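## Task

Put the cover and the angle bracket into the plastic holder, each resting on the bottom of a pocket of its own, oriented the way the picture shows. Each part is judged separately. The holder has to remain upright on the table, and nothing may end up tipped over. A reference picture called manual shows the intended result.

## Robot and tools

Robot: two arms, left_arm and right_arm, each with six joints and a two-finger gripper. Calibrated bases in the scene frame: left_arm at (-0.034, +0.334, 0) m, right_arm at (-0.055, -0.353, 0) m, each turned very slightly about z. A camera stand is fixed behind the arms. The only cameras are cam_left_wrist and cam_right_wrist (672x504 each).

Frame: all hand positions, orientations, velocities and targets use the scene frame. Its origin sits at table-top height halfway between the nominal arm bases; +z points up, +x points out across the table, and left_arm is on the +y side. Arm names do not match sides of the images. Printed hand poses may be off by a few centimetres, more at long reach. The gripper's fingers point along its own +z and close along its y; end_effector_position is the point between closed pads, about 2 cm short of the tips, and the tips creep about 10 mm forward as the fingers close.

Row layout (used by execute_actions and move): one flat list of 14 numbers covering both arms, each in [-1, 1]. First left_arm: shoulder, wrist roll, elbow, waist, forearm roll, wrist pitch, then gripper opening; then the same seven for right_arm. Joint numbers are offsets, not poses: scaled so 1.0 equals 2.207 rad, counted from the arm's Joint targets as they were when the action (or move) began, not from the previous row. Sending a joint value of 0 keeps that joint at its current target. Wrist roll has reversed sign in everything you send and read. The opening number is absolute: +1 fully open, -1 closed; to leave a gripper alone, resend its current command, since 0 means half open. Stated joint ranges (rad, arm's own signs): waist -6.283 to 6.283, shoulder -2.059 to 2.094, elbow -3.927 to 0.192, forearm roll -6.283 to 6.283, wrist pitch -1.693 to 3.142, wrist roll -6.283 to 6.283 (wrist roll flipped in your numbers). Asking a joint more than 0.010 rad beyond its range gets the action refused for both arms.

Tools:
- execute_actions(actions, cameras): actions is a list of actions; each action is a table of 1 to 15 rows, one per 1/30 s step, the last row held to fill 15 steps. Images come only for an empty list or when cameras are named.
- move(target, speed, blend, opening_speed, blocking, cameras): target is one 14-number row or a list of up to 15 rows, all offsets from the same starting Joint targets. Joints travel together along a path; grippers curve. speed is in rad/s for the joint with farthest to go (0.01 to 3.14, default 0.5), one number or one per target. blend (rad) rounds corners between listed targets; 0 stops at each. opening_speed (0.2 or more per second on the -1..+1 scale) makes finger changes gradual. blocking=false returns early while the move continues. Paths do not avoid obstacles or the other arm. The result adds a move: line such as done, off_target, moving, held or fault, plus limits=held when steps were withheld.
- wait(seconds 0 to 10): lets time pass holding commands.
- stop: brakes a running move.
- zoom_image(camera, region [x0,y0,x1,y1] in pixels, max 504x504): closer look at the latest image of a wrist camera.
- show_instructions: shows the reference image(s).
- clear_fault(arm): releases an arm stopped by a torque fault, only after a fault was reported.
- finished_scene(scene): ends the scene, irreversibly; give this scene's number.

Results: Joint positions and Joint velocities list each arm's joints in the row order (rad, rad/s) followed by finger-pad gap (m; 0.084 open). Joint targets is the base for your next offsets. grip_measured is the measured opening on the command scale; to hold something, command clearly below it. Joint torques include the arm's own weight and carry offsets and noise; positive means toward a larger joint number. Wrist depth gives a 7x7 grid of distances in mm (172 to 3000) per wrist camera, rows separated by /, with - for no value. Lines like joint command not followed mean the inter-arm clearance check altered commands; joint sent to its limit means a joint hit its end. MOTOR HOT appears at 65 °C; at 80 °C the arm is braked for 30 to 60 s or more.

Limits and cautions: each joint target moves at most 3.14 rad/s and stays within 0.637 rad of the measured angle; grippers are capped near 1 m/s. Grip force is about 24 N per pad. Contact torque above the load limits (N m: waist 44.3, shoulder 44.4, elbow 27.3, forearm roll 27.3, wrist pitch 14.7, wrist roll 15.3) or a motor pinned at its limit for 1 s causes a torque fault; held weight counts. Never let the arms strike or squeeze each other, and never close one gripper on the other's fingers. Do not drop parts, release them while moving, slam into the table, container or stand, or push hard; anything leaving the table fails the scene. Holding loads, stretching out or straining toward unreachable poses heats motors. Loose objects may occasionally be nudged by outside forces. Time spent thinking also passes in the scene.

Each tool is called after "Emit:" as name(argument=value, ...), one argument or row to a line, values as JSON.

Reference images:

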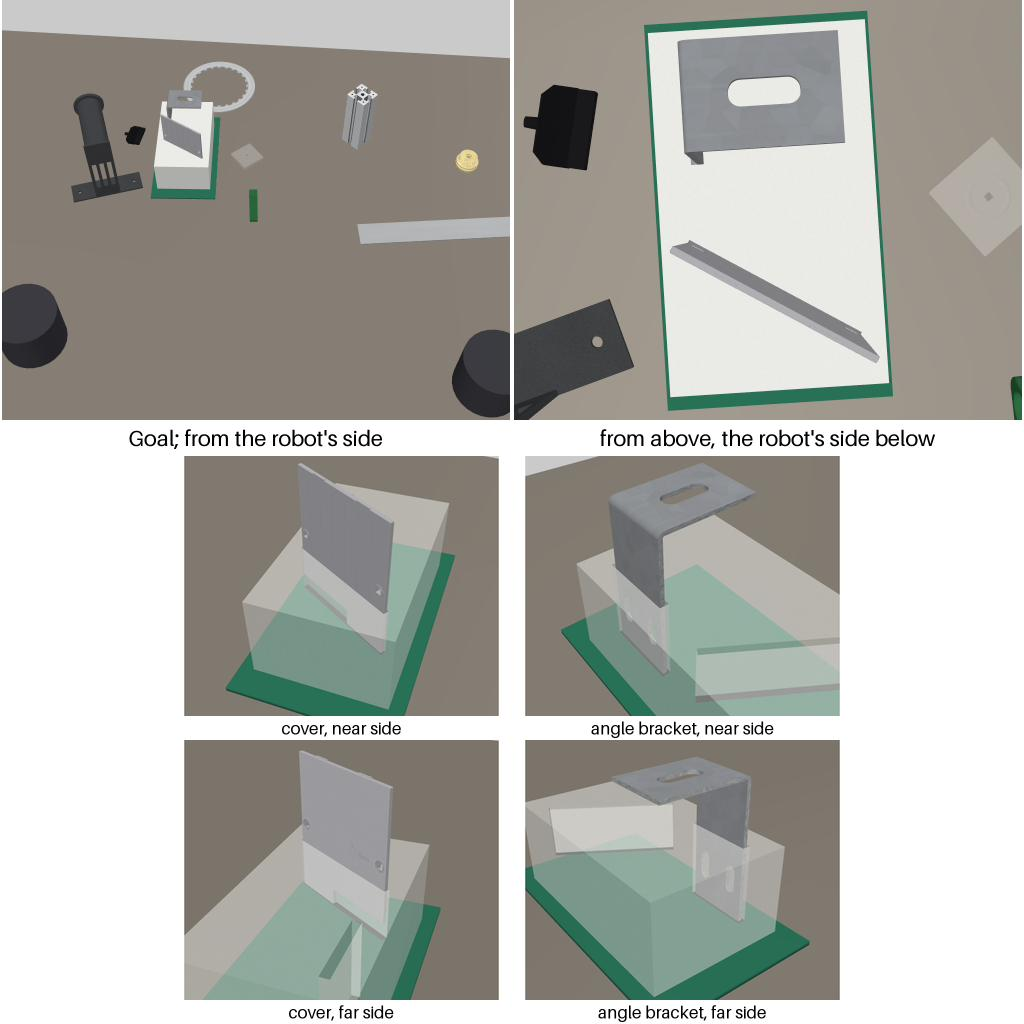

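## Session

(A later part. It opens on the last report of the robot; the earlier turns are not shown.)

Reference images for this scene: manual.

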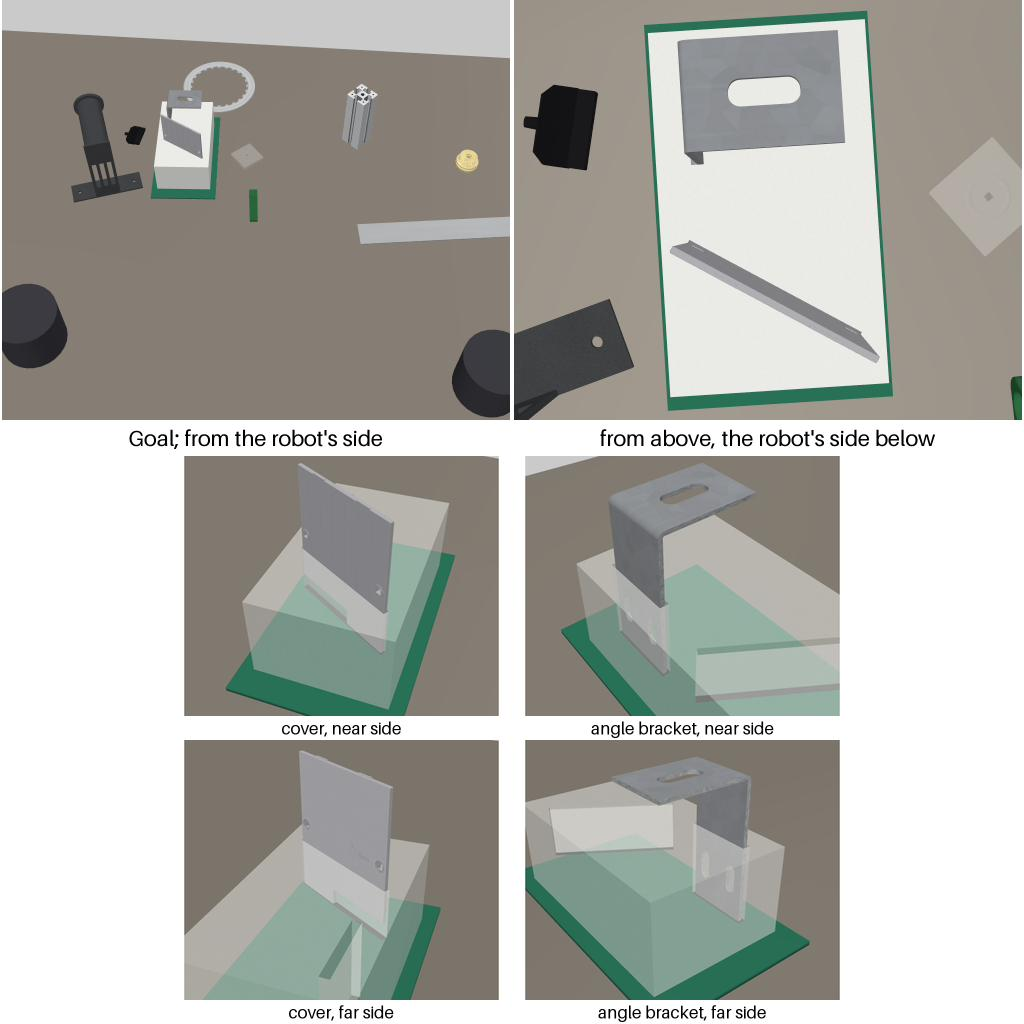

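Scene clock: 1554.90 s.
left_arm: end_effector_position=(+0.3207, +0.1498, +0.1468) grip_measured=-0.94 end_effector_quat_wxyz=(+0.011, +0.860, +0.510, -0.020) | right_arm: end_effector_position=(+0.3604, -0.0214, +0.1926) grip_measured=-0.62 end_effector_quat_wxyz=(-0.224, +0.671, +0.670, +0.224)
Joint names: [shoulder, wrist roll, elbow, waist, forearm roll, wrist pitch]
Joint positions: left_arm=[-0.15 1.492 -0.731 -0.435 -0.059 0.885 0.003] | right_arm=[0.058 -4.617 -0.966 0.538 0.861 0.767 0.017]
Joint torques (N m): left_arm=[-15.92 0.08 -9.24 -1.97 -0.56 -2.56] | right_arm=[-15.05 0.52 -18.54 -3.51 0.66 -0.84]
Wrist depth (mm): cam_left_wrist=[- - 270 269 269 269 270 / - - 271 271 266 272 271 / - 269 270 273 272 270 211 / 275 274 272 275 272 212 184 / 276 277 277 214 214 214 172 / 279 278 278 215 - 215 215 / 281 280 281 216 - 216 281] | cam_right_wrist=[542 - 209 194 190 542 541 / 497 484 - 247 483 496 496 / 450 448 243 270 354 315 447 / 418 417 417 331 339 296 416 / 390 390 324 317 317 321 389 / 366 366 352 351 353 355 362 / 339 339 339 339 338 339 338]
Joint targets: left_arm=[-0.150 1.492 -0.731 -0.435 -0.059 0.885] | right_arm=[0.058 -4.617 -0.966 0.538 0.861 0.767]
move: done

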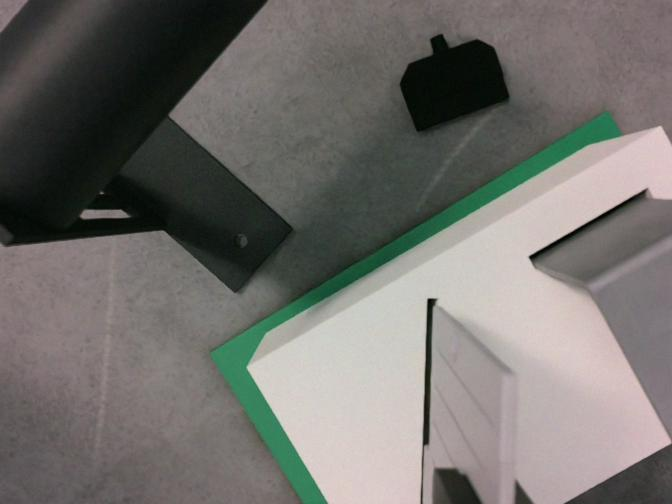

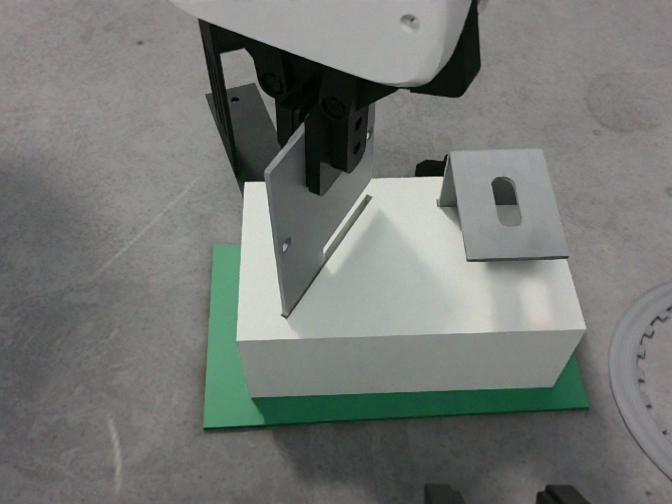

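Emit:
move(
  target=[0.00113,-0.00016,0.00099,0,-0.0001,-0.00212,-1,0,0,0,0,0,0,-0.6],
  speed=0.03,
)

Emit:
move(
  target=[0.00113,-0.00016,0.00099,0,-0.0001,-0.00212,-1,0,0,0,0,0,0,-0.6],
  speed=0.03,
  cameras=["all"],
)

Emit:
zoom_image(
  camera="cam_right_wrist",
  region=[270, 180, 390, 325],
)

Scene clock: 1567.90 s.
left_arm: end_effector_position=(+0.3207, +0.1499, +0.1453) grip_measured=-0.94 end_effector_quat_wxyz=(+0.011, +0.860, +0.510, -0.020) | right_arm: end_effector_position=(+0.3604, -0.0214, +0.1926) grip_measured=-0.62 end_effector_quat_wxyz=(-0.224, +0.671, +0.670, +0.224)
Joint names: [shoulder, wrist roll, elbow, waist, forearm roll, wrist pitch]
Joint positions: left_arm=[-0.148 1.492 -0.729 -0.435 -0.059 0.88 0.003] | right_arm=[0.058 -4.617 -0.966 0.538 0.861 0.767 0.017]
Joint torques (N m): left_arm=[-15.97 -0.45 -9.37 -1.92 -0.37 -2.65] | right_arm=[-14.88 0.58 -18.67 -3.63 0.69 -0.86]
Wrist depth (mm): cam_left_wrist=[- - 268 269 267 268 269 / - 269 270 270 264 270 269 / - 268 269 272 271 268 209 / 273 273 270 273 270 210 184 / 275 275 275 212 212 212 - / 277 277 277 213 - 214 213 / 279 279 279 214 - 215 215] | cam_right_wrist=[542 - 209 194 190 541 540 / 497 483 - 249 469 496 496 / 448 449 - 271 355 315 447 / 417 417 417 331 339 295 416 / 390 390 324 317 317 320 389 / 366 366 352 352 353 355 363 / 338 339 339 338 338 338 339]
Joint targets: left_arm=[-0.148 1.492 -0.729 -0.435 -0.059 0.880] | right_arm=[0.058 -4.617 -0.966 0.538 0.861 0.767]
move: done

Scene clock: 1568.60 s.
left_arm: end_effector_position=(+0.3207, +0.1499, +0.1438) grip_measured=-0.94 end_effector_quat_wxyz=(+0.011, +0.860, +0.510, -0.020) | right_arm: end_effector_position=(+0.3604, -0.0214, +0.1926) grip_measured=-0.62 end_effector_quat_wxyz=(-0.224, +0.671, +0.670, +0.224)
Joint names: [shoulder, wrist roll, elbow, waist, forearm roll, wrist pitch]
Joint positions: left_arm=[-0.145 1.491 -0.727 -0.435 -0.059 0.875 0.003] | right_arm=[0.058 -4.617 -0.966 0.538 0.861 0.767 0.017]
Joint torques (N m): left_arm=[-15.7 -0.54 -9.32 -2.07 -0.67 -2.54] | right_arm=[-15.08 0.51 -18.66 -3.41 0.42 -0.85]
Wrist depth (mm): cam_left_wrist=[- - 266 267 266 266 267 / - 268 268 268 263 268 268 / - 265 267 270 270 267 207 / 271 271 268 272 269 209 184 / 273 274 273 210 210 211 - / 275 276 275 212 - 212 212 / 277 277 278 213 - 213 214] | cam_right_wrist=[541 - 210 194 190 540 540 / 497 484 - 249 472 496 496 / 448 449 - 271 355 315 446 / 418 417 417 331 339 296 416 / 390 391 324 317 318 321 389 / 367 366 352 351 353 355 363 / 339 338 339 339 338 338 339]
Joint targets: left_arm=[-0.145 1.491 -0.727 -0.435 -0.059 0.875] | right_arm=[0.058 -4.617 -0.966 0.538 0.861 0.767]
move: done

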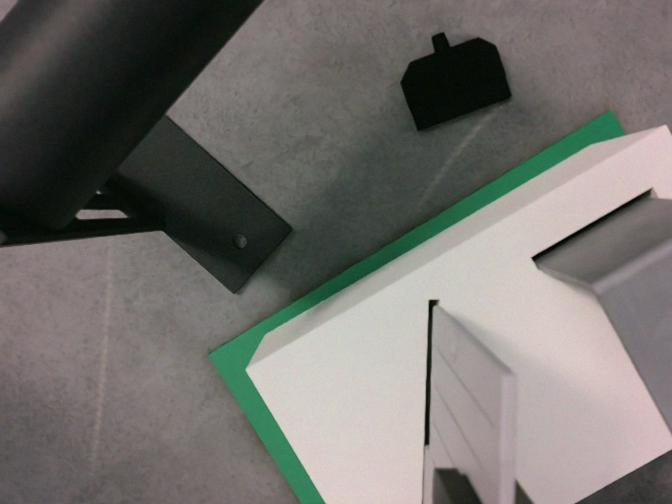

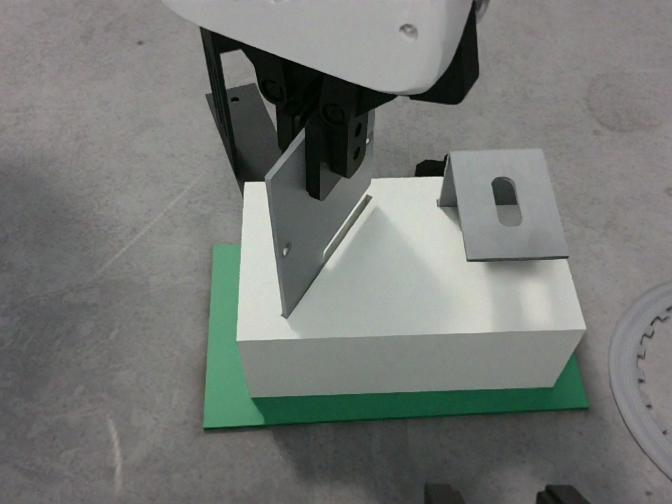

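Scaled by 3.476 from the camera's 672x504 image, which has a finer 960x720 frame.

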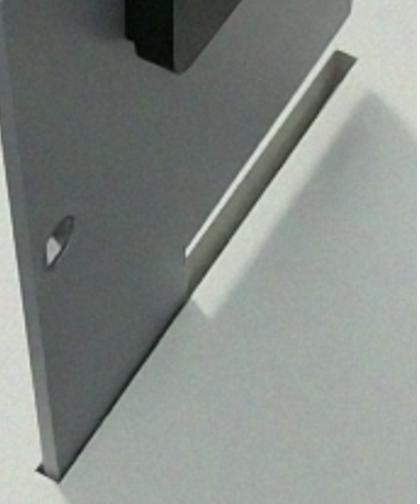

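Emit:
move(
  target=[0.0030,-0.00042,0.00265,0,-0.00026,-0.00566,-1,0,0,0,0,0,0,-0.6],
  speed=0.03,
)

Emit:
move(
  target=[0.0026,-0.00037,0.00232,0,-0.00023,-0.00495,-1,0,0,0,0,0,0,-0.6],
  speed=0.03,
  cameras=["all"],
)

Emit:
zoom_image(
  camera="cam_right_wrist",
  region=[270, 180, 390, 325],
)

Emit:
zoom_image(
  camera="cam_left_wrist",
  region=[380, 280, 500, 504],
)

Scene clock: 1574.97 s.
left_arm: end_effector_position=(+0.3206, +0.1500, +0.1399) grip_measured=-0.94 end_effector_quat_wxyz=(+0.011, +0.860, +0.510, -0.020) | right_arm: end_effector_position=(+0.3604, -0.0214, +0.1926) grip_measured=-0.62 end_effector_quat_wxyz=(-0.224, +0.671, +0.670, +0.224)
Joint names: [shoulder, wrist roll, elbow, waist, forearm roll, wrist pitch]
Joint positions: left_arm=[-0.139 1.49 -0.721 -0.435 -0.06 0.863 0.003] | right_arm=[0.058 -4.617 -0.966 0.538 0.861 0.767 0.017]
Joint torques (N m): left_arm=[-16.09 -0.63 -9.07 -2.16 -0.4 -2.49] | right_arm=[-15.14 0.5 -18.81 -3.32 0.22 -0.89]
Wrist depth (mm): cam_left_wrist=[- - 263 263 262 262 263 / - 261 264 265 262 264 264 / - 262 263 267 266 263 204 / 267 268 265 268 265 205 184 / 270 270 269 207 206 207 - / 271 272 271 208 - 208 209 / 274 273 273 209 - 209 210] | cam_right_wrist=[543 - 211 194 190 542 541 / 497 484 - 251 470 496 496 / 448 448 255 271 355 315 447 / 417 417 417 330 339 296 416 / 389 391 324 316 318 321 389 / 367 367 352 351 353 355 363 / 339 338 339 339 339 339 338]
Joint targets: left_arm=[-0.139 1.490 -0.721 -0.435 -0.060 0.863] | right_arm=[0.058 -4.617 -0.966 0.538 0.861 0.767]
move: done

Scene clock: 1575.67 s.
left_arm: end_effector_position=(+0.3205, +0.1501, +0.1364) grip_measured=-0.94 end_effector_quat_wxyz=(+0.012, +0.860, +0.510, -0.019) | right_arm: end_effector_position=(+0.3604, -0.0214, +0.1926) grip_measured=-0.62 end_effector_quat_wxyz=(-0.224, +0.671, +0.670, +0.224)
Joint names: [shoulder, wrist roll, elbow, waist, forearm roll, wrist pitch]
Joint positions: left_arm=[-0.133 1.49 -0.716 -0.435 -0.06 0.852 0.003] | right_arm=[0.058 -4.617 -0.966 0.538 0.861 0.767 0.017]
Joint torques (N m): left_arm=[-15.95 -0.67 -9.31 -2.15 -0.65 -2.41] | right_arm=[-14.9 0.52 -18.83 -3.06 0.16 -0.78]
Wrist depth (mm): cam_left_wrist=[- - 259 259 258 259 260 / - 258 261 261 261 261 260 / - 259 262 263 263 260 201 / 264 265 261 264 261 202 192 / 266 266 266 204 203 204 - / 268 268 204 205 - 204 205 / 270 270 271 205 - 206 207] | cam_right_wrist=[543 - 211 195 191 540 540 / 499 483 - 243 470 497 496 / 448 447 - 271 355 315 447 / 417 418 417 331 338 296 416 / 391 389 324 317 317 320 389 / 367 366 352 352 353 355 363 / 339 339 339 338 339 339 338]
Joint targets: left_arm=[-0.133 1.490 -0.716 -0.435 -0.060 0.852] | right_arm=[0.058 -4.617 -0.966 0.538 0.861 0.767]
move: done

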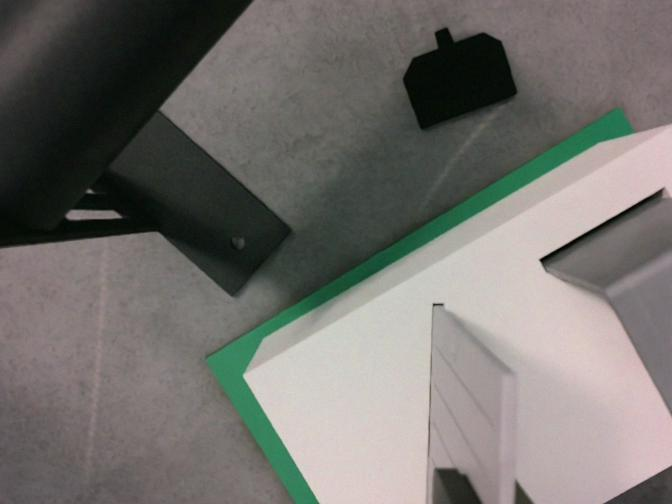

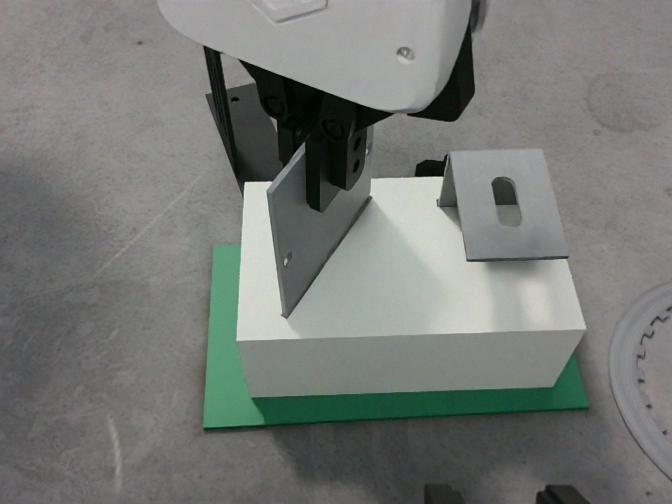

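Scaled by 3.476 from the camera's 672x504 image, which has a finer 960x720 frame.

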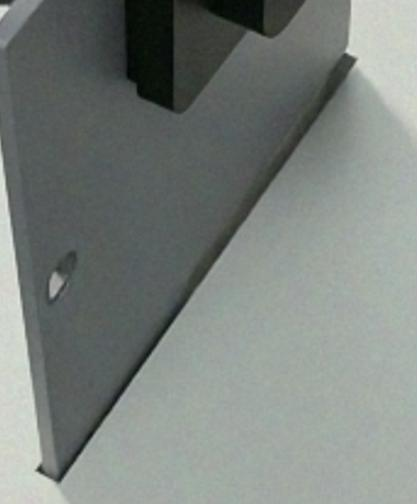

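Scaled by 2.250 from the camera's 672x504 image, which has a finer 960x720 frame.

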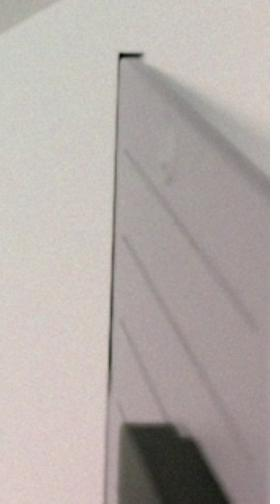

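Emit:
move(
  target=[0.00226,-0.00032,0.00199,0,-0.0002,-0.00424,-1,0,0,0,0,0,0,-0.6],
  speed=0.02,
)

Scene clock: 1580.30 s.
left_arm: end_effector_position=(+0.3204, +0.1503, +0.1335) grip_measured=-0.94 end_effector_quat_wxyz=(+0.012, +0.860, +0.510, -0.019) | right_arm: end_effector_position=(+0.3604, -0.0214, +0.1926) grip_measured=-0.62 end_effector_quat_wxyz=(-0.224, +0.671, +0.670, +0.224)
Joint names: [shoulder, wrist roll, elbow, waist, forearm roll, wrist pitch]
Joint positions: left_arm=[-0.128 1.489 -0.712 -0.435 -0.061 0.842 0.003] | right_arm=[0.058 -4.617 -0.966 0.538 0.861 0.767 0.017]
Joint torques (N m): left_arm=[-15.42 -0.47 -8.32 -2.07 -0.48 -1.9] | right_arm=[-15.02 0.57 -18.78 -3.5 -0.02 -0.66]
Wrist depth (mm): cam_left_wrist=[- - 257 257 256 256 257 / - 255 258 258 258 258 258 / - 256 259 260 260 258 198 / 261 262 258 262 258 199 192 / 264 264 263 201 200 201 - / 265 265 201 202 - 202 202 / 267 267 267 203 - 203 204] | cam_right_wrist=[541 - 212 195 191 541 539 / 497 484 259 244 229 496 497 / 448 448 449 271 355 315 447 / 417 416 417 331 338 296 416 / 391 390 324 316 318 321 389 / 366 366 353 352 353 355 362 / 339 340 339 339 338 339 338]
Joint targets: left_arm=[-0.128 1.489 -0.712 -0.435 -0.061 0.842] | right_arm=[0.058 -4.617 -0.966 0.538 0.861 0.767]
move: done

Emit:
move(
  target=[0.0088,-0.0008,0.0048,-0.0004,-0.0007,-0.0133,-1,0,0,0,0,0,0,-0.6],
  speed=0.03,
)

Scene clock: 1600.17 s.
left_arm: end_effector_position=(+0.3205, +0.1501, +0.1239) grip_measured=-0.94 end_effector_quat_wxyz=(+0.011, +0.860, +0.510, -0.020) | right_arm: end_effector_position=(+0.3604, -0.0214, +0.1926) grip_measured=-0.62 end_effector_quat_wxyz=(-0.224, +0.671, +0.670, +0.224)
Joint names: [shoulder, wrist roll, elbow, waist, forearm roll, wrist pitch]
Joint positions: left_arm=[-0.109 1.487 -0.701 -0.436 -0.062 0.813 0.003] | right_arm=[0.058 -4.617 -0.966 0.538 0.861 0.767 0.017]
Joint torques (N m): left_arm=[-17.11 -0.58 -9.17 -2.14 -0.69 -2.67] | right_arm=[-15.11 0.53 -18.89 -3.01 -0.31 -0.75]
Wrist depth (mm): cam_left_wrist=[- - 247 247 246 247 247 / - 246 248 249 249 249 248 / - 247 249 251 250 248 189 / 252 252 249 252 249 189 189 / 253 254 253 191 190 191 - / 255 256 192 192 - 192 192 / 257 257 257 193 - 193 193] | cam_right_wrist=[542 - 212 195 192 542 541 / 497 485 233 216 217 496 496 / 449 448 448 274 355 315 446 / 417 417 417 331 339 295 417 / 390 391 324 317 317 321 389 / 366 367 352 352 353 356 363 / 339 339 339 339 338 339 338]
Joint targets: left_arm=[-0.109 1.487 -0.701 -0.436 -0.062 0.813] | right_arm=[0.058 -4.617 -0.966 0.538 0.861 0.767]
move: done

Emit:
move(
  target=[0.0089,-0.0006,0.0045,-0.0004,-0.001,-0.0134,-1,0,0,0,0,0,0,-0.6],
  speed=0.04,
)

Emit:
move(
  target=[0.009,-0.001,0.0041,-0.0002,-0.0009,-0.0131,-1,0,0,0,0,0,0,-0.6],
  speed=0.04,
)

Scene clock: 1615.50 s.
left_arm: end_effector_position=(+0.3206, +0.1498, +0.1146) grip_measured=-0.94 end_effector_quat_wxyz=(+0.011, +0.860, +0.510, -0.020) | right_arm: end_effector_position=(+0.3604, -0.0214, +0.1926) grip_measured=-0.62 end_effector_quat_wxyz=(-0.224, +0.671, +0.670, +0.224)
Joint names: [shoulder, wrist roll, elbow, waist, forearm roll, wrist pitch]
Joint positions: left_arm=[-0.089 1.486 -0.691 -0.437 -0.064 0.784 0.003] | right_arm=[0.058 -4.617 -0.966 0.538 0.861 0.767 0.017]
Joint torques (N m): left_arm=[-16.22 -0.45 -9.06 -1.85 -0.65 -2.45] | right_arm=[-14.8 0.6 -18.86 -3.22 -0.32 -0.82]
Wrist depth (mm): cam_left_wrist=[- 238 238 238 237 237 238 / - 236 240 239 239 240 239 / 230 238 240 241 241 240 179 / 242 243 240 243 239 180 180 / 245 245 244 182 181 181 - / 246 246 182 182 - 182 183 / 248 248 248 183 - 184 184] | cam_right_wrist=[542 - 214 196 189 540 540 / 483 472 235 221 213 496 495 / 449 447 448 274 319 315 448 / 417 417 417 331 339 296 417 / 390 390 324 316 318 321 389 / 366 366 352 352 353 356 362 / 339 339 339 338 339 339 339]
Joint targets: left_arm=[-0.089 1.486 -0.691 -0.437 -0.064 0.784] | right_arm=[0.058 -4.617 -0.966 0.538 0.861 0.767]
move: done

Scene clock: 1616.50 s.
left_arm: end_effector_position=(+0.3214, +0.1494, +0.1066) grip_measured=-0.94 end_effector_quat_wxyz=(+0.013, +0.860, +0.510, -0.019) | right_arm: end_effector_position=(+0.3604, -0.0214, +0.1926) grip_measured=-0.62 end_effector_quat_wxyz=(-0.224, +0.671, +0.670, +0.224)
Joint names: [shoulder, wrist roll, elbow, waist, forearm roll, wrist pitch]
Joint positions: left_arm=[-0.071 1.484 -0.683 -0.437 -0.066 0.754 0.003] | right_arm=[0.058 -4.617 -0.966 0.538 0.861 0.767 0.017]
Joint torques (N m): left_arm=[21.24 -0.42 6.29 -6.21 -1.13 -0.8] | right_arm=[-15.16 0.49 -18.78 -3.25 -0.21 -0.86]
Wrist depth (mm): cam_left_wrist=[- 231 231 232 231 231 232 / - 232 232 233 233 233 234 / 218 230 233 234 234 235 173 / 235 233 233 236 233 173 176 / 237 237 237 234 174 175 - / 238 239 176 175 - 176 176 / 240 240 177 177 - 178 178] | cam_right_wrist=[542 - 214 197 191 539 540 / 483 472 236 222 213 497 495 / 448 448 447 278 315 315 447 / 418 416 417 322 338 296 416 / 391 390 324 317 316 320 389 / 366 367 352 352 352 355 362 / 339 339 339 339 338 338 339]
Joint targets: left_arm=[-0.069 1.484 -0.682 -0.437 -0.066 0.755] | right_arm=[0.058 -4.617 -0.966 0.538 0.861 0.767]
move: done

Emit:
move(
  target=[-0.0030,0.00035,-0.00135,0,0.0003,0.00435,-1,0,0,0,0,0,0,-0.6],
  speed=0.05,
  cameras=["all"],
)

Emit:
zoom_image(
  camera="cam_right_wrist",
  region=[240, 80, 390, 325],
)

Emit:
zoom_image(
  camera="cam_left_wrist",
  region=[380, 280, 530, 504],
)

Scene clock: 1623.33 s.
left_arm: end_effector_position=(+0.3206, +0.1497, +0.1084) grip_measured=-0.94 end_effector_quat_wxyz=(+0.011, +0.860, +0.510, -0.020) | right_arm: end_effector_position=(+0.3604, -0.0214, +0.1926) grip_measured=-0.62 end_effector_quat_wxyz=(-0.224, +0.671, +0.670, +0.224)
Joint names: [shoulder, wrist roll, elbow, waist, forearm roll, wrist pitch]
Joint positions: left_arm=[-0.075 1.484 -0.685 -0.437 -0.066 0.764 0.003] | right_arm=[0.058 -4.617 -0.966 0.538 0.861 0.767 0.017]
Joint torques (N m): left_arm=[-0.34 0.62 1.08 -4.23 -0.19 2.59] | right_arm=[-14.69 0.57 -18.95 -3.16 -0.18 -0.79]
Wrist depth (mm): cam_left_wrist=[- 233 233 233 232 232 233 / - 233 234 234 235 234 234 / 232 232 235 236 236 235 174 / 237 237 234 238 234 175 174 / 239 239 238 235 176 176 - / 240 240 177 177 - 177 177 / 242 242 242 178 - 178 179] | cam_right_wrist=[542 - 214 197 192 540 539 / 484 472 235 221 213 497 496 / 448 448 448 278 315 315 447 / 417 417 417 323 339 296 417 / 390 389 324 317 317 320 389 / 366 366 352 352 352 356 362 / 339 339 339 339 339 339 338]
Joint targets: left_arm=[-0.076 1.484 -0.685 -0.437 -0.066 0.764] | right_arm=[0.058 -4.617 -0.966 0.538 0.861 0.767]
move: done

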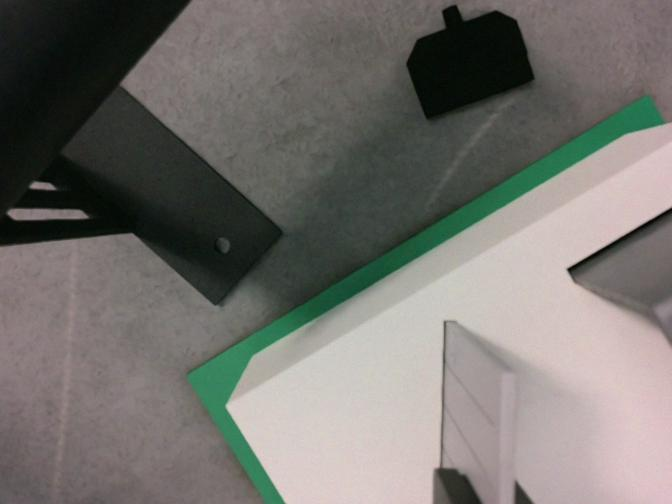

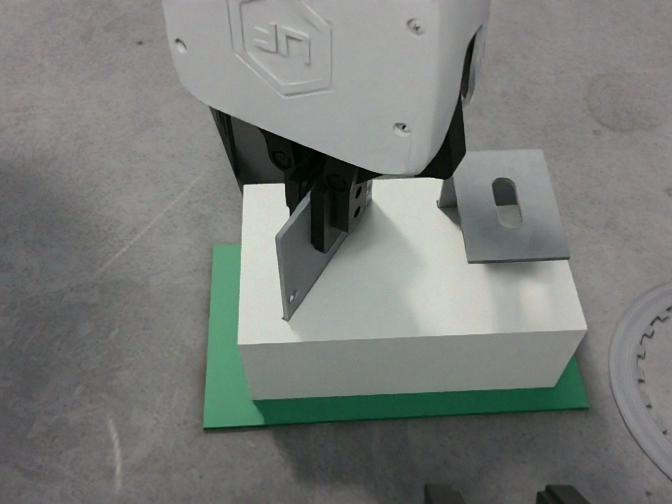

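Scaled by 2.057 from the camera's 672x504 image, which has a finer 960x720 frame.

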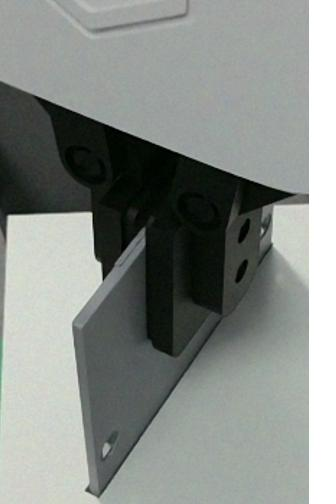

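Scaled by 2.250 from the camera's 672x504 image, which has a finer 960x720 frame.

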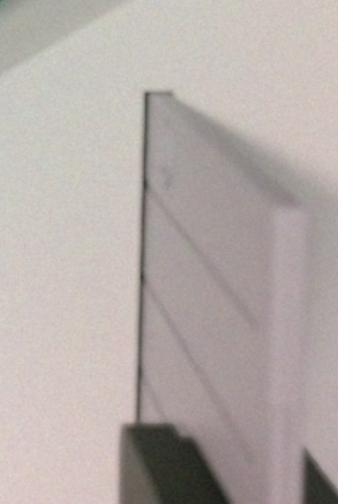

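Emit:
move(
  target=[-0.0014,0.00016,-0.00063,0,0.00014,0.00203,-1,0,0,0,0,0,0,-0.6],
  speed=0.03,
)

Scene clock: 1641.17 s.
left_arm: end_effector_position=(+0.3205, +0.1497, +0.1098) grip_measured=-0.94 end_effector_quat_wxyz=(+0.011, +0.860, +0.510, -0.020) | right_arm: end_effector_position=(+0.3604, -0.0214, +0.1926) grip_measured=-0.62 end_effector_quat_wxyz=(-0.224, +0.671, +0.670, +0.224)
Joint names: [shoulder, wrist roll, elbow, waist, forearm roll, wrist pitch]
Joint positions: left_arm=[-0.079 1.485 -0.686 -0.437 -0.065 0.769 0.003] | right_arm=[0.058 -4.617 -0.966 0.538 0.861 0.767 0.017]
Joint torques (N m): left_arm=[-12.88 0.48 -4.24 -1.7 0.14 1.77] | right_arm=[-15.09 0.42 -19.02 -3.4 -0.13 -0.87]
Wrist depth (mm): cam_left_wrist=[- 234 234 234 233 233 234 / - 234 235 235 235 235 235 / 230 233 236 237 237 236 175 / 238 238 235 238 235 176 175 / 240 240 240 236 176 177 - / 241 241 178 178 - 178 178 / 243 243 243 179 - 179 180] | cam_right_wrist=[542 - 214 197 192 540 539 / 484 472 235 221 213 495 496 / 448 448 449 278 315 315 447 / 417 417 417 324 338 296 416 / 391 390 324 317 317 320 389 / 367 366 352 352 352 355 362 / 339 339 339 338 338 339 339]
Joint targets: left_arm=[-0.079 1.485 -0.686 -0.437 -0.065 0.769] | right_arm=[0.058 -4.617 -0.966 0.538 0.861 0.767]
move: done

Emit:
move(
  target=[
    [0,0,0,0,0,0,-0.35,0,0,0,0,0,0,-0.6],
    [-0.0352,0.0034,-0.0235,0.0012,0.0032,0.058,-0.35,0,0,0,0,0,0,-0.6],
    [-0.0788,0.0163,-0.0888,-0.005,0.0295,0.1654,-0.35,0,0,0,0,0,0,-0.6],
  ],
  speed=[0.1, 0.1, 0.3],
  blend=[0, 0.02, 0],
  opening_speed=0.4,
  cameras=["all"],
)

Scene clock: 1653.90 s.
left_arm: end_effector_position=(+0.3229, +0.1524, +0.2301) grip_measured=-0.37 end_effector_quat_wxyz=(+0.001, +0.865, +0.501, +0.000) | right_arm: end_effector_position=(+0.3604, -0.0214, +0.1926) grip_measured=-0.62 end_effector_quat_wxyz=(-0.224, +0.671, +0.670, +0.224)
Joint names: [shoulder, wrist roll, elbow, waist, forearm roll, wrist pitch]
Joint positions: left_arm=[-0.253 1.521 -0.882 -0.448 0 1.134 0.028] | right_arm=[0.058 -4.617 -0.966 0.538 0.861 0.767 0.017]
Joint torques (N m): left_arm=[-20.06 0.69 -11.21 -2.24 0.64 -1.3] | right_arm=[-15 0.54 -19.08 -3.08 -0.22 -0.71]
Wrist depth (mm): cam_left_wrist=[357 358 233 358 359 359 359 / 358 233 241 360 359 360 360 / 359 234 358 360 360 357 361 / 359 318 358 359 298 268 362 / 360 361 361 298 298 259 259 / 361 361 362 298 299 299 363 / 362 361 362 300 299 362 363] | cam_right_wrist=[542 542 375 526 540 541 541 / 496 497 484 498 484 496 496 / 448 448 455 312 355 315 446 / 417 417 417 331 338 296 416 / 390 390 324 317 316 320 389 / 367 367 352 352 351 355 363 / 339 340 338 339 338 339 338]
Joint targets: left_arm=[-0.253 1.521 -0.882 -0.448 0.000 1.134] | right_arm=[0.058 -4.617 -0.966 0.538 0.861 0.767]
move: done

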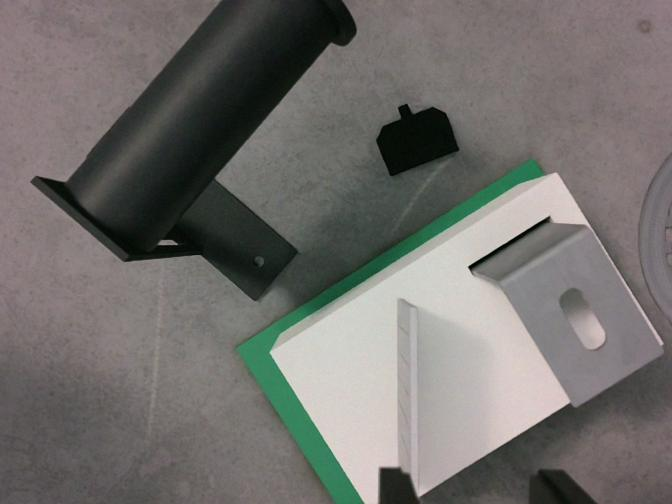

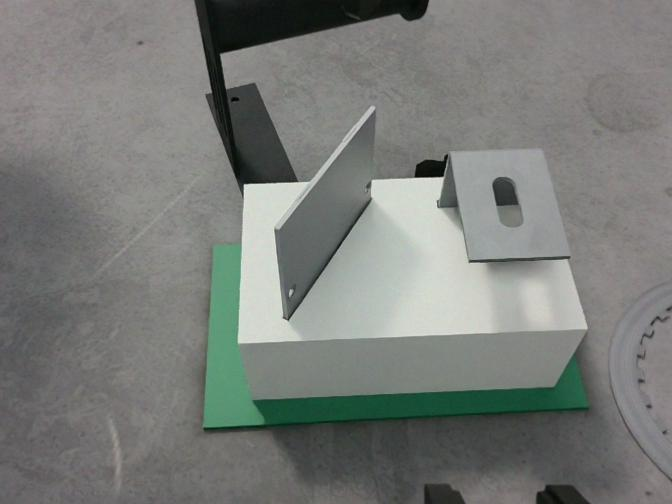

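Emit:
zoom_image(
  camera="cam_right_wrist",
  region=[250, 90, 400, 340],
)

Emit:
zoom_image(
  camera="cam_left_wrist",
  region=[370, 280, 470, 504],
)

Scaled by 2.016 from the camera's 672x504 image, which has a finer 960x720 frame.

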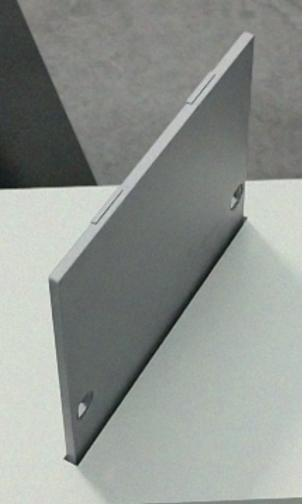

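Scaled by 2.250 from the camera's 672x504 image, which has a finer 960x720 frame.

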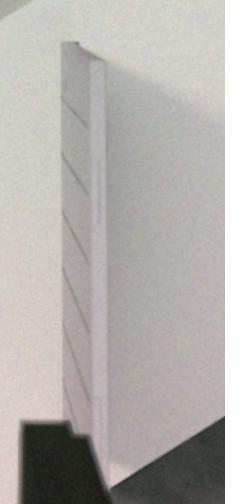

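Emit:
move(
  target=[0.0396,0.009,0.0638,-0.004,0,-0.1029,-1,0,0,0,0,0,0,-0.6],
  speed=0.2,
  cameras=["cam_right_wrist"],
)

Emit:
zoom_image(
  camera="cam_right_wrist",
  region=[230, 60, 430, 340],
)

Emit:
show_instructions(
)

Scene clock: 1722.80 s.
left_arm: end_effector_position=(+0.3206, +0.1495, +0.1549) grip_measured=-1.00 end_effector_quat_wxyz=(+0.000, +0.863, +0.506, +0.000) | right_arm: end_effector_position=(+0.3604, -0.0214, +0.1926) grip_measured=-0.62 end_effector_quat_wxyz=(-0.224, +0.671, +0.670, +0.224)
Joint names: [shoulder, wrist roll, elbow, waist, forearm roll, wrist pitch]
Joint positions: left_arm=[-0.165 1.541 -0.742 -0.457 0 0.907 0] | right_arm=[0.058 -4.617 -0.966 0.538 0.861 0.767 0.017]
Joint torques (N m): left_arm=[-15.6 0.64 -9.53 -2.13 0.45 -2.7] | right_arm=[-15.1 0.6 -19.18 -3.28 -0.01 -0.91]
Wrist depth (mm): cam_left_wrist=[- - 284 284 284 284 285 / - 176 284 285 279 285 285 / - 281 284 285 285 282 223 / 285 285 282 286 283 223 183 / 285 285 286 223 223 224 182 / 286 286 286 224 224 224 184 / 286 287 287 224 - 224 288] | cam_right_wrist=[542 526 200 189 198 540 541 / 497 484 - 247 483 496 497 / 448 447 448 303 355 315 447 / 417 417 417 331 338 296 417 / 390 390 323 317 317 321 390 / 366 367 352 351 352 356 363 / 339 339 339 338 339 339 338]
Joint targets: left_arm=[-0.165 1.541 -0.742 -0.457 0.000 0.907] | right_arm=[0.058 -4.617 -0.966 0.538 0.861 0.767]
move: done
Images, in order (width x height): cam_right_wrist 672x504.

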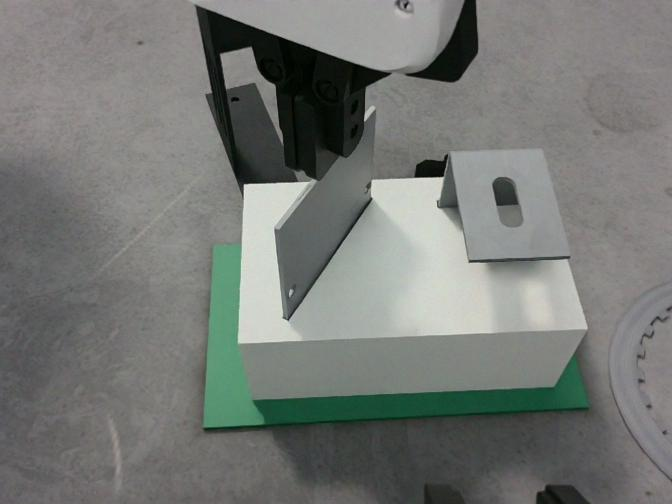

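Scaled by 1.800 from the camera's 672x504 image, which has a finer 960x720 frame.

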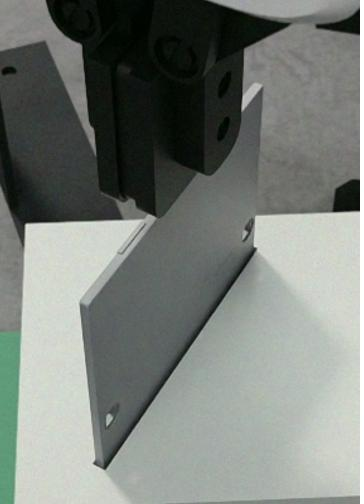

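Reference images for this scene: manual.

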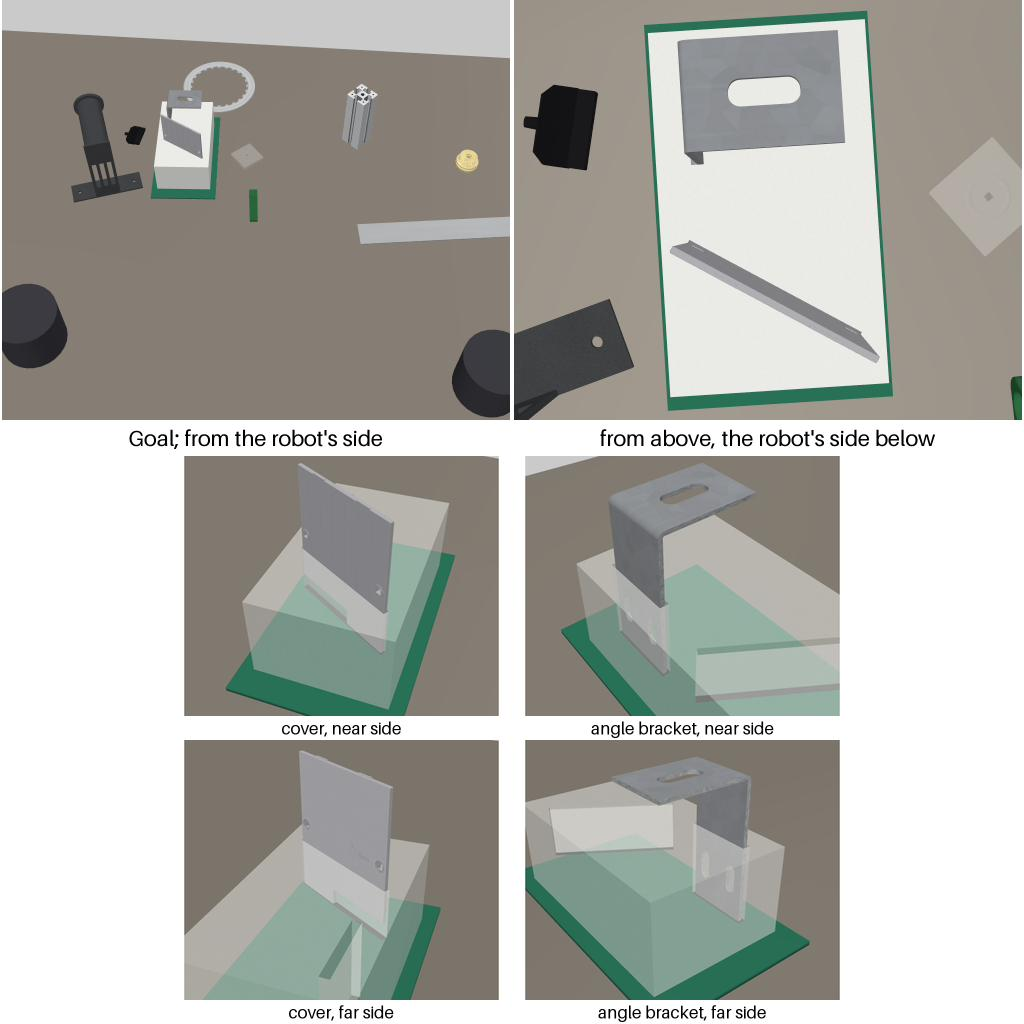

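Emit:
move(
  target=[0.0037,0,0.0034,0,0,-0.0071,-1,0,0,0,0,0,0,-0.6],
  speed=0.04,
)

Emit:
move(
  target=[0.0011,0,0.00102,0,0,-0.0021,-1,0,0,0,0,0,0,-0.6],
  speed=0.02,
)

Emit:
move(
  target=[0.0011,0,0.00102,0,0,-0.0021,-1,0,0,0,0,0,0,-0.6],
  speed=0.02,
)

Scene clock: 1730.57 s.
left_arm: end_effector_position=(+0.3206, +0.1496, +0.1499) grip_measured=-1.00 end_effector_quat_wxyz=(+0.000, +0.863, +0.506, +0.000) | right_arm: end_effector_position=(+0.3604, -0.0214, +0.1926) grip_measured=-0.62 end_effector_quat_wxyz=(-0.224, +0.671, +0.670, +0.224)
Joint names: [shoulder, wrist roll, elbow, waist, forearm roll, wrist pitch]
Joint positions: left_arm=[-0.157 1.541 -0.734 -0.457 0 0.891 0] | right_arm=[0.058 -4.617 -0.966 0.538 0.861 0.767 0.017]
Joint torques (N m): left_arm=[-15.93 0.66 -9.2 -1.97 0.33 -2.59] | right_arm=[-15.1 0.42 -19.26 -2.88 -0.41 -0.79]
Wrist depth (mm): cam_left_wrist=[- - 279 279 279 279 280 / - - 279 280 274 280 281 / - 276 279 280 281 280 218 / 280 281 278 281 277 218 181 / 281 280 281 218 218 219 177 / 281 281 281 218 219 219 179 / 281 282 282 219 - 219 219] | cam_right_wrist=[542 - 204 189 190 540 541 / 497 484 - 251 484 496 497 / 447 448 448 296 354 316 447 / 418 416 417 331 339 295 416 / 390 390 323 317 316 320 390 / 367 367 352 352 352 355 362 / 339 339 339 338 338 339 339]
Joint targets: left_arm=[-0.157 1.541 -0.734 -0.457 0.000 0.891] | right_arm=[0.058 -4.617 -0.966 0.538 0.861 0.767]
move: done

Scene clock: 1731.27 s.
left_arm: end_effector_position=(+0.3206, +0.1496, +0.1484) grip_measured=-1.00 end_effector_quat_wxyz=(+0.000, +0.863, +0.506, +0.000) | right_arm: end_effector_position=(+0.3604, -0.0214, +0.1926) grip_measured=-0.62 end_effector_quat_wxyz=(-0.224, +0.671, +0.670, +0.224)
Joint names: [shoulder, wrist roll, elbow, waist, forearm roll, wrist pitch]
Joint positions: left_arm=[-0.155 1.541 -0.732 -0.457 0 0.886 0] | right_arm=[0.058 -4.617 -0.966 0.538 0.861 0.767 0.017]
Joint torques (N m): left_arm=[-15.69 0.63 -9.33 -1.77 0.33 -2.47] | right_arm=[-14.97 0.67 -19.08 -2.91 -0.3 -0.77]
Wrist depth (mm): cam_left_wrist=[- - 277 277 277 278 278 / - - 278 278 272 279 278 / - 275 278 279 279 279 216 / 278 278 276 279 277 217 180 / 279 279 279 217 217 217 176 / 280 280 280 217 218 217 177 / 281 281 281 217 - 218 218] | cam_right_wrist=[542 - 205 189 185 540 540 / 498 483 - 255 471 496 496 / 448 448 448 296 355 315 447 / 418 417 417 331 338 296 416 / 390 389 324 317 317 320 390 / 366 366 352 352 352 355 363 / 339 339 339 339 338 339 338]
Joint targets: left_arm=[-0.155 1.541 -0.732 -0.457 0.000 0.886] | right_arm=[0.058 -4.617 -0.966 0.538 0.861 0.767]
move: done

Scene clock: 1731.97 s.
left_arm: end_effector_position=(+0.3205, +0.1496, +0.1469) grip_measured=-1.00 end_effector_quat_wxyz=(+0.000, +0.863, +0.506, +0.000) | right_arm: end_effector_position=(+0.3604, -0.0214, +0.1926) grip_measured=-0.62 end_effector_quat_wxyz=(-0.224, +0.671, +0.670, +0.224)
Joint names: [shoulder, wrist roll, elbow, waist, forearm roll, wrist pitch]
Joint positions: left_arm=[-0.152 1.541 -0.73 -0.457 0 0.882 0] | right_arm=[0.058 -4.617 -0.966 0.538 0.861 0.767 0.017]
Joint torques (N m): left_arm=[-15.74 0.53 -9.52 -1.94 0.45 -2.59] | right_arm=[-14.92 0.54 -19.33 -3.3 -0.22 -0.69]
Wrist depth (mm): cam_left_wrist=[- - 276 276 276 277 277 / - - 276 277 271 277 277 / - 274 277 277 277 277 215 / 277 277 274 277 275 215 180 / 277 277 278 215 215 215 174 / 278 279 278 216 216 216 177 / 279 279 279 216 - 216 216] | cam_right_wrist=[541 - 205 189 186 541 541 / 498 484 - 248 471 496 496 / 448 448 448 295 354 315 447 / 418 417 417 331 338 295 415 / 390 390 324 317 317 320 389 / 366 367 352 352 352 355 363 / 339 339 339 338 338 338 338]
Joint targets: left_arm=[-0.152 1.541 -0.730 -0.457 0.000 0.882] | right_arm=[0.058 -4.617 -0.966 0.538 0.861 0.767]
move: done

Emit:
move(
  target=[0.0011,0,0.00102,0,0,-0.0021,-1,0,0,0,0,0,0,-0.6],
  speed=0.02,
)

Emit:
move(
  target=[0.0011,0,0.00102,0,0,-0.0021,-1,0,0,0,0,0,0,-0.6],
  speed=0.02,
)

Emit:
move(
  target=[0.00073,0,0.00068,0,0,-0.00141,-1,0,0,0,0,0,0,-0.6],
  speed=0.02,
)

Scene clock: 1735.10 s.
left_arm: end_effector_position=(+0.3205, +0.1496, +0.1454) grip_measured=-1.00 end_effector_quat_wxyz=(+0.000, +0.863, +0.506, +0.000) | right_arm: end_effector_position=(+0.3604, -0.0214, +0.1926) grip_measured=-0.62 end_effector_quat_wxyz=(-0.224, +0.671, +0.670, +0.224)
Joint names: [shoulder, wrist roll, elbow, waist, forearm roll, wrist pitch]
Joint positions: left_arm=[-0.15 1.541 -0.727 -0.457 0 0.877 0] | right_arm=[0.058 -4.617 -0.966 0.538 0.861 0.767 0.017]
Joint torques (N m): left_arm=[-15.69 0.6 -9.12 -1.6 0.23 -2.65] | right_arm=[-15 0.5 -19.16 -2.93 -0.05 -0.88]
Wrist depth (mm): cam_left_wrist=[- - 275 275 275 275 275 / - - 275 275 270 275 276 / - 273 275 276 276 276 213 / 276 276 273 276 276 213 180 / 276 277 277 214 214 214 172 / 276 277 276 214 214 215 215 / 277 277 277 214 - 215 215] | cam_right_wrist=[542 - 205 188 186 541 540 / 496 483 - 251 470 496 496 / 449 448 448 295 355 315 447 / 417 417 417 331 339 296 416 / 390 390 324 317 317 321 390 / 367 365 352 352 353 355 362 / 339 339 339 339 338 338 338]
Joint targets: left_arm=[-0.150 1.541 -0.727 -0.457 0.000 0.877] | right_arm=[0.058 -4.617 -0.966 0.538 0.861 0.767]
move: done

Scene clock: 1735.80 s.
left_arm: end_effector_position=(+0.3204, +0.1496, +0.1439) grip_measured=-1.00 end_effector_quat_wxyz=(+0.000, +0.863, +0.506, +0.000) | right_arm: end_effector_position=(+0.3604, -0.0214, +0.1926) grip_measured=-0.62 end_effector_quat_wxyz=(-0.224, +0.671, +0.670, +0.224)
Joint names: [shoulder, wrist roll, elbow, waist, forearm roll, wrist pitch]
Joint positions: left_arm=[-0.147 1.541 -0.725 -0.457 0 0.872 0] | right_arm=[0.058 -4.617 -0.966 0.538 0.861 0.767 0.017]
Joint torques (N m): left_arm=[-15.9 0.67 -9.22 -1.62 0.01 -2.54] | right_arm=[-15.03 0.52 -19.12 -2.81 -0.12 -0.75]
Wrist depth (mm): cam_left_wrist=[- - 273 274 273 274 273 / - - 273 274 268 274 274 / - 270 274 275 274 274 212 / 274 274 271 275 275 212 190 / 274 275 275 212 213 213 - / 275 275 275 212 213 213 213 / 276 276 276 213 - 213 213] | cam_right_wrist=[542 - 206 189 186 541 541 / 497 484 - 249 471 496 495 / 448 448 448 295 355 316 448 / 418 417 417 331 338 296 415 / 390 391 323 317 316 320 390 / 366 367 352 352 352 356 363 / 339 339 340 338 338 338 338]
Joint targets: left_arm=[-0.147 1.541 -0.725 -0.457 0.000 0.872] | right_arm=[0.058 -4.617 -0.966 0.538 0.861 0.767]
move: done

Scene clock: 1736.50 s.
left_arm: end_effector_position=(+0.3204, +0.1497, +0.1430) grip_measured=-1.00 end_effector_quat_wxyz=(+0.000, +0.863, +0.506, +0.000) | right_arm: end_effector_position=(+0.3604, -0.0214, +0.1926) grip_measured=-0.62 end_effector_quat_wxyz=(-0.224, +0.671, +0.670, +0.224)
Joint names: [shoulder, wrist roll, elbow, waist, forearm roll, wrist pitch]
Joint positions: left_arm=[-0.146 1.541 -0.724 -0.457 0 0.869 0] | right_arm=[0.058 -4.617 -0.966 0.538 0.861 0.767 0.017]
Joint torques (N m): left_arm=[-15.93 0.69 -9.07 -2.14 0.29 -2.67] | right_arm=[-15.06 0.55 -19.26 -2.84 -0.12 -0.73]
Wrist depth (mm): cam_left_wrist=[- - 271 272 272 273 273 / - - 273 272 267 273 273 / - 269 272 273 273 274 211 / 273 273 271 274 273 211 189 / 274 274 274 212 211 211 - / 274 274 274 212 212 212 212 / 275 274 275 212 - 212 213] | cam_right_wrist=[542 - 206 189 186 540 540 / 498 484 - 248 470 497 496 / 448 448 448 295 355 315 448 / 417 417 416 331 338 295 417 / 390 389 324 316 317 320 389 / 366 366 352 352 352 356 363 / 339 339 339 339 339 338 339]
Joint targets: left_arm=[-0.146 1.541 -0.724 -0.457 0.000 0.869] | right_arm=[0.058 -4.617 -0.966 0.538 0.861 0.767]
move: done

Emit:
wait(
  seconds=0,
  cameras=["cam_right_wrist"],
)

Emit:
zoom_image(
  camera="cam_right_wrist",
  region=[250, 80, 410, 340],
)

Scene clock: 1738.13 s.
left_arm: end_effector_position=(+0.3204, +0.1497, +0.1429) grip_measured=-1.00 end_effector_quat_wxyz=(+0.000, +0.863, +0.506, +0.000) | right_arm: end_effector_position=(+0.3604, -0.0214, +0.1926) grip_measured=-0.62 end_effector_quat_wxyz=(-0.224, +0.671, +0.670, +0.224)
Joint names: [shoulder, wrist roll, elbow, waist, forearm roll, wrist pitch]
Joint positions: left_arm=[-0.146 1.541 -0.724 -0.457 0 0.869 0] | right_arm=[0.058 -4.617 -0.966 0.538 0.861 0.767 0.017]
Joint torques (N m): left_arm=[-15.51 0.58 -9.31 -1.99 0.15 -2.61] | right_arm=[-14.63 0.51 -19.26 -3.01 -0.26 -0.88]
Wrist depth (mm): cam_left_wrist=[- - 272 272 272 272 273 / - - 273 273 266 273 273 / - 270 273 273 273 273 211 / 273 273 270 274 274 211 189 / 274 274 274 212 211 211 - / 274 274 274 212 212 212 212 / 275 275 275 212 - 212 212] | cam_right_wrist=[540 - 206 189 186 540 541 / 497 482 - 248 471 496 495 / 448 448 447 295 355 316 447 / 417 417 417 331 338 295 416 / 390 390 323 316 317 320 390 / 366 366 352 352 352 356 363 / 339 338 339 338 338 338 339]
Joint targets: left_arm=[-0.146 1.541 -0.724 -0.457 0.000 0.869] | right_arm=[0.058 -4.617 -0.966 0.538 0.861 0.767]
Tool commands: left_gripper/opening=-1.0 right_gripper/opening=-0.6
Images, in order (width x height): cam_right_wrist 672x504.

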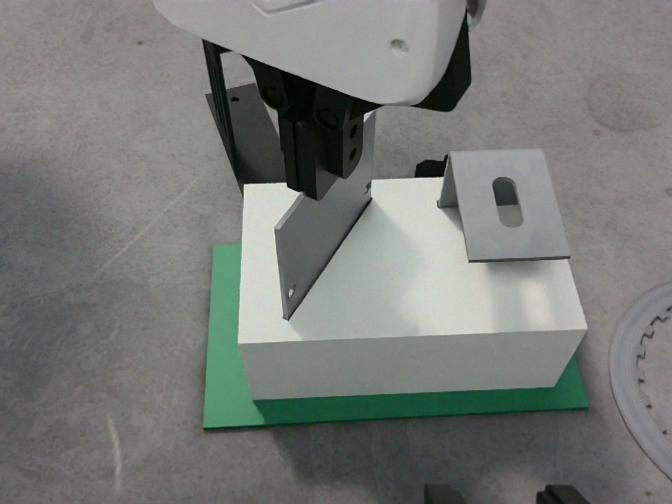

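Scaled by 1.938 from the camera's 672x504 image, which has a finer 960x720 frame.

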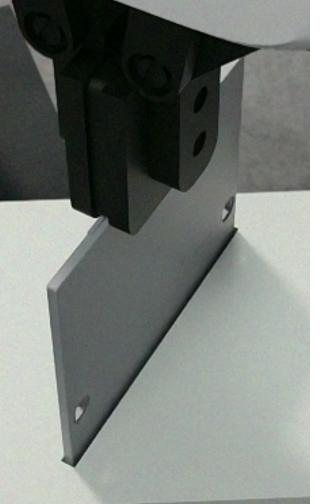

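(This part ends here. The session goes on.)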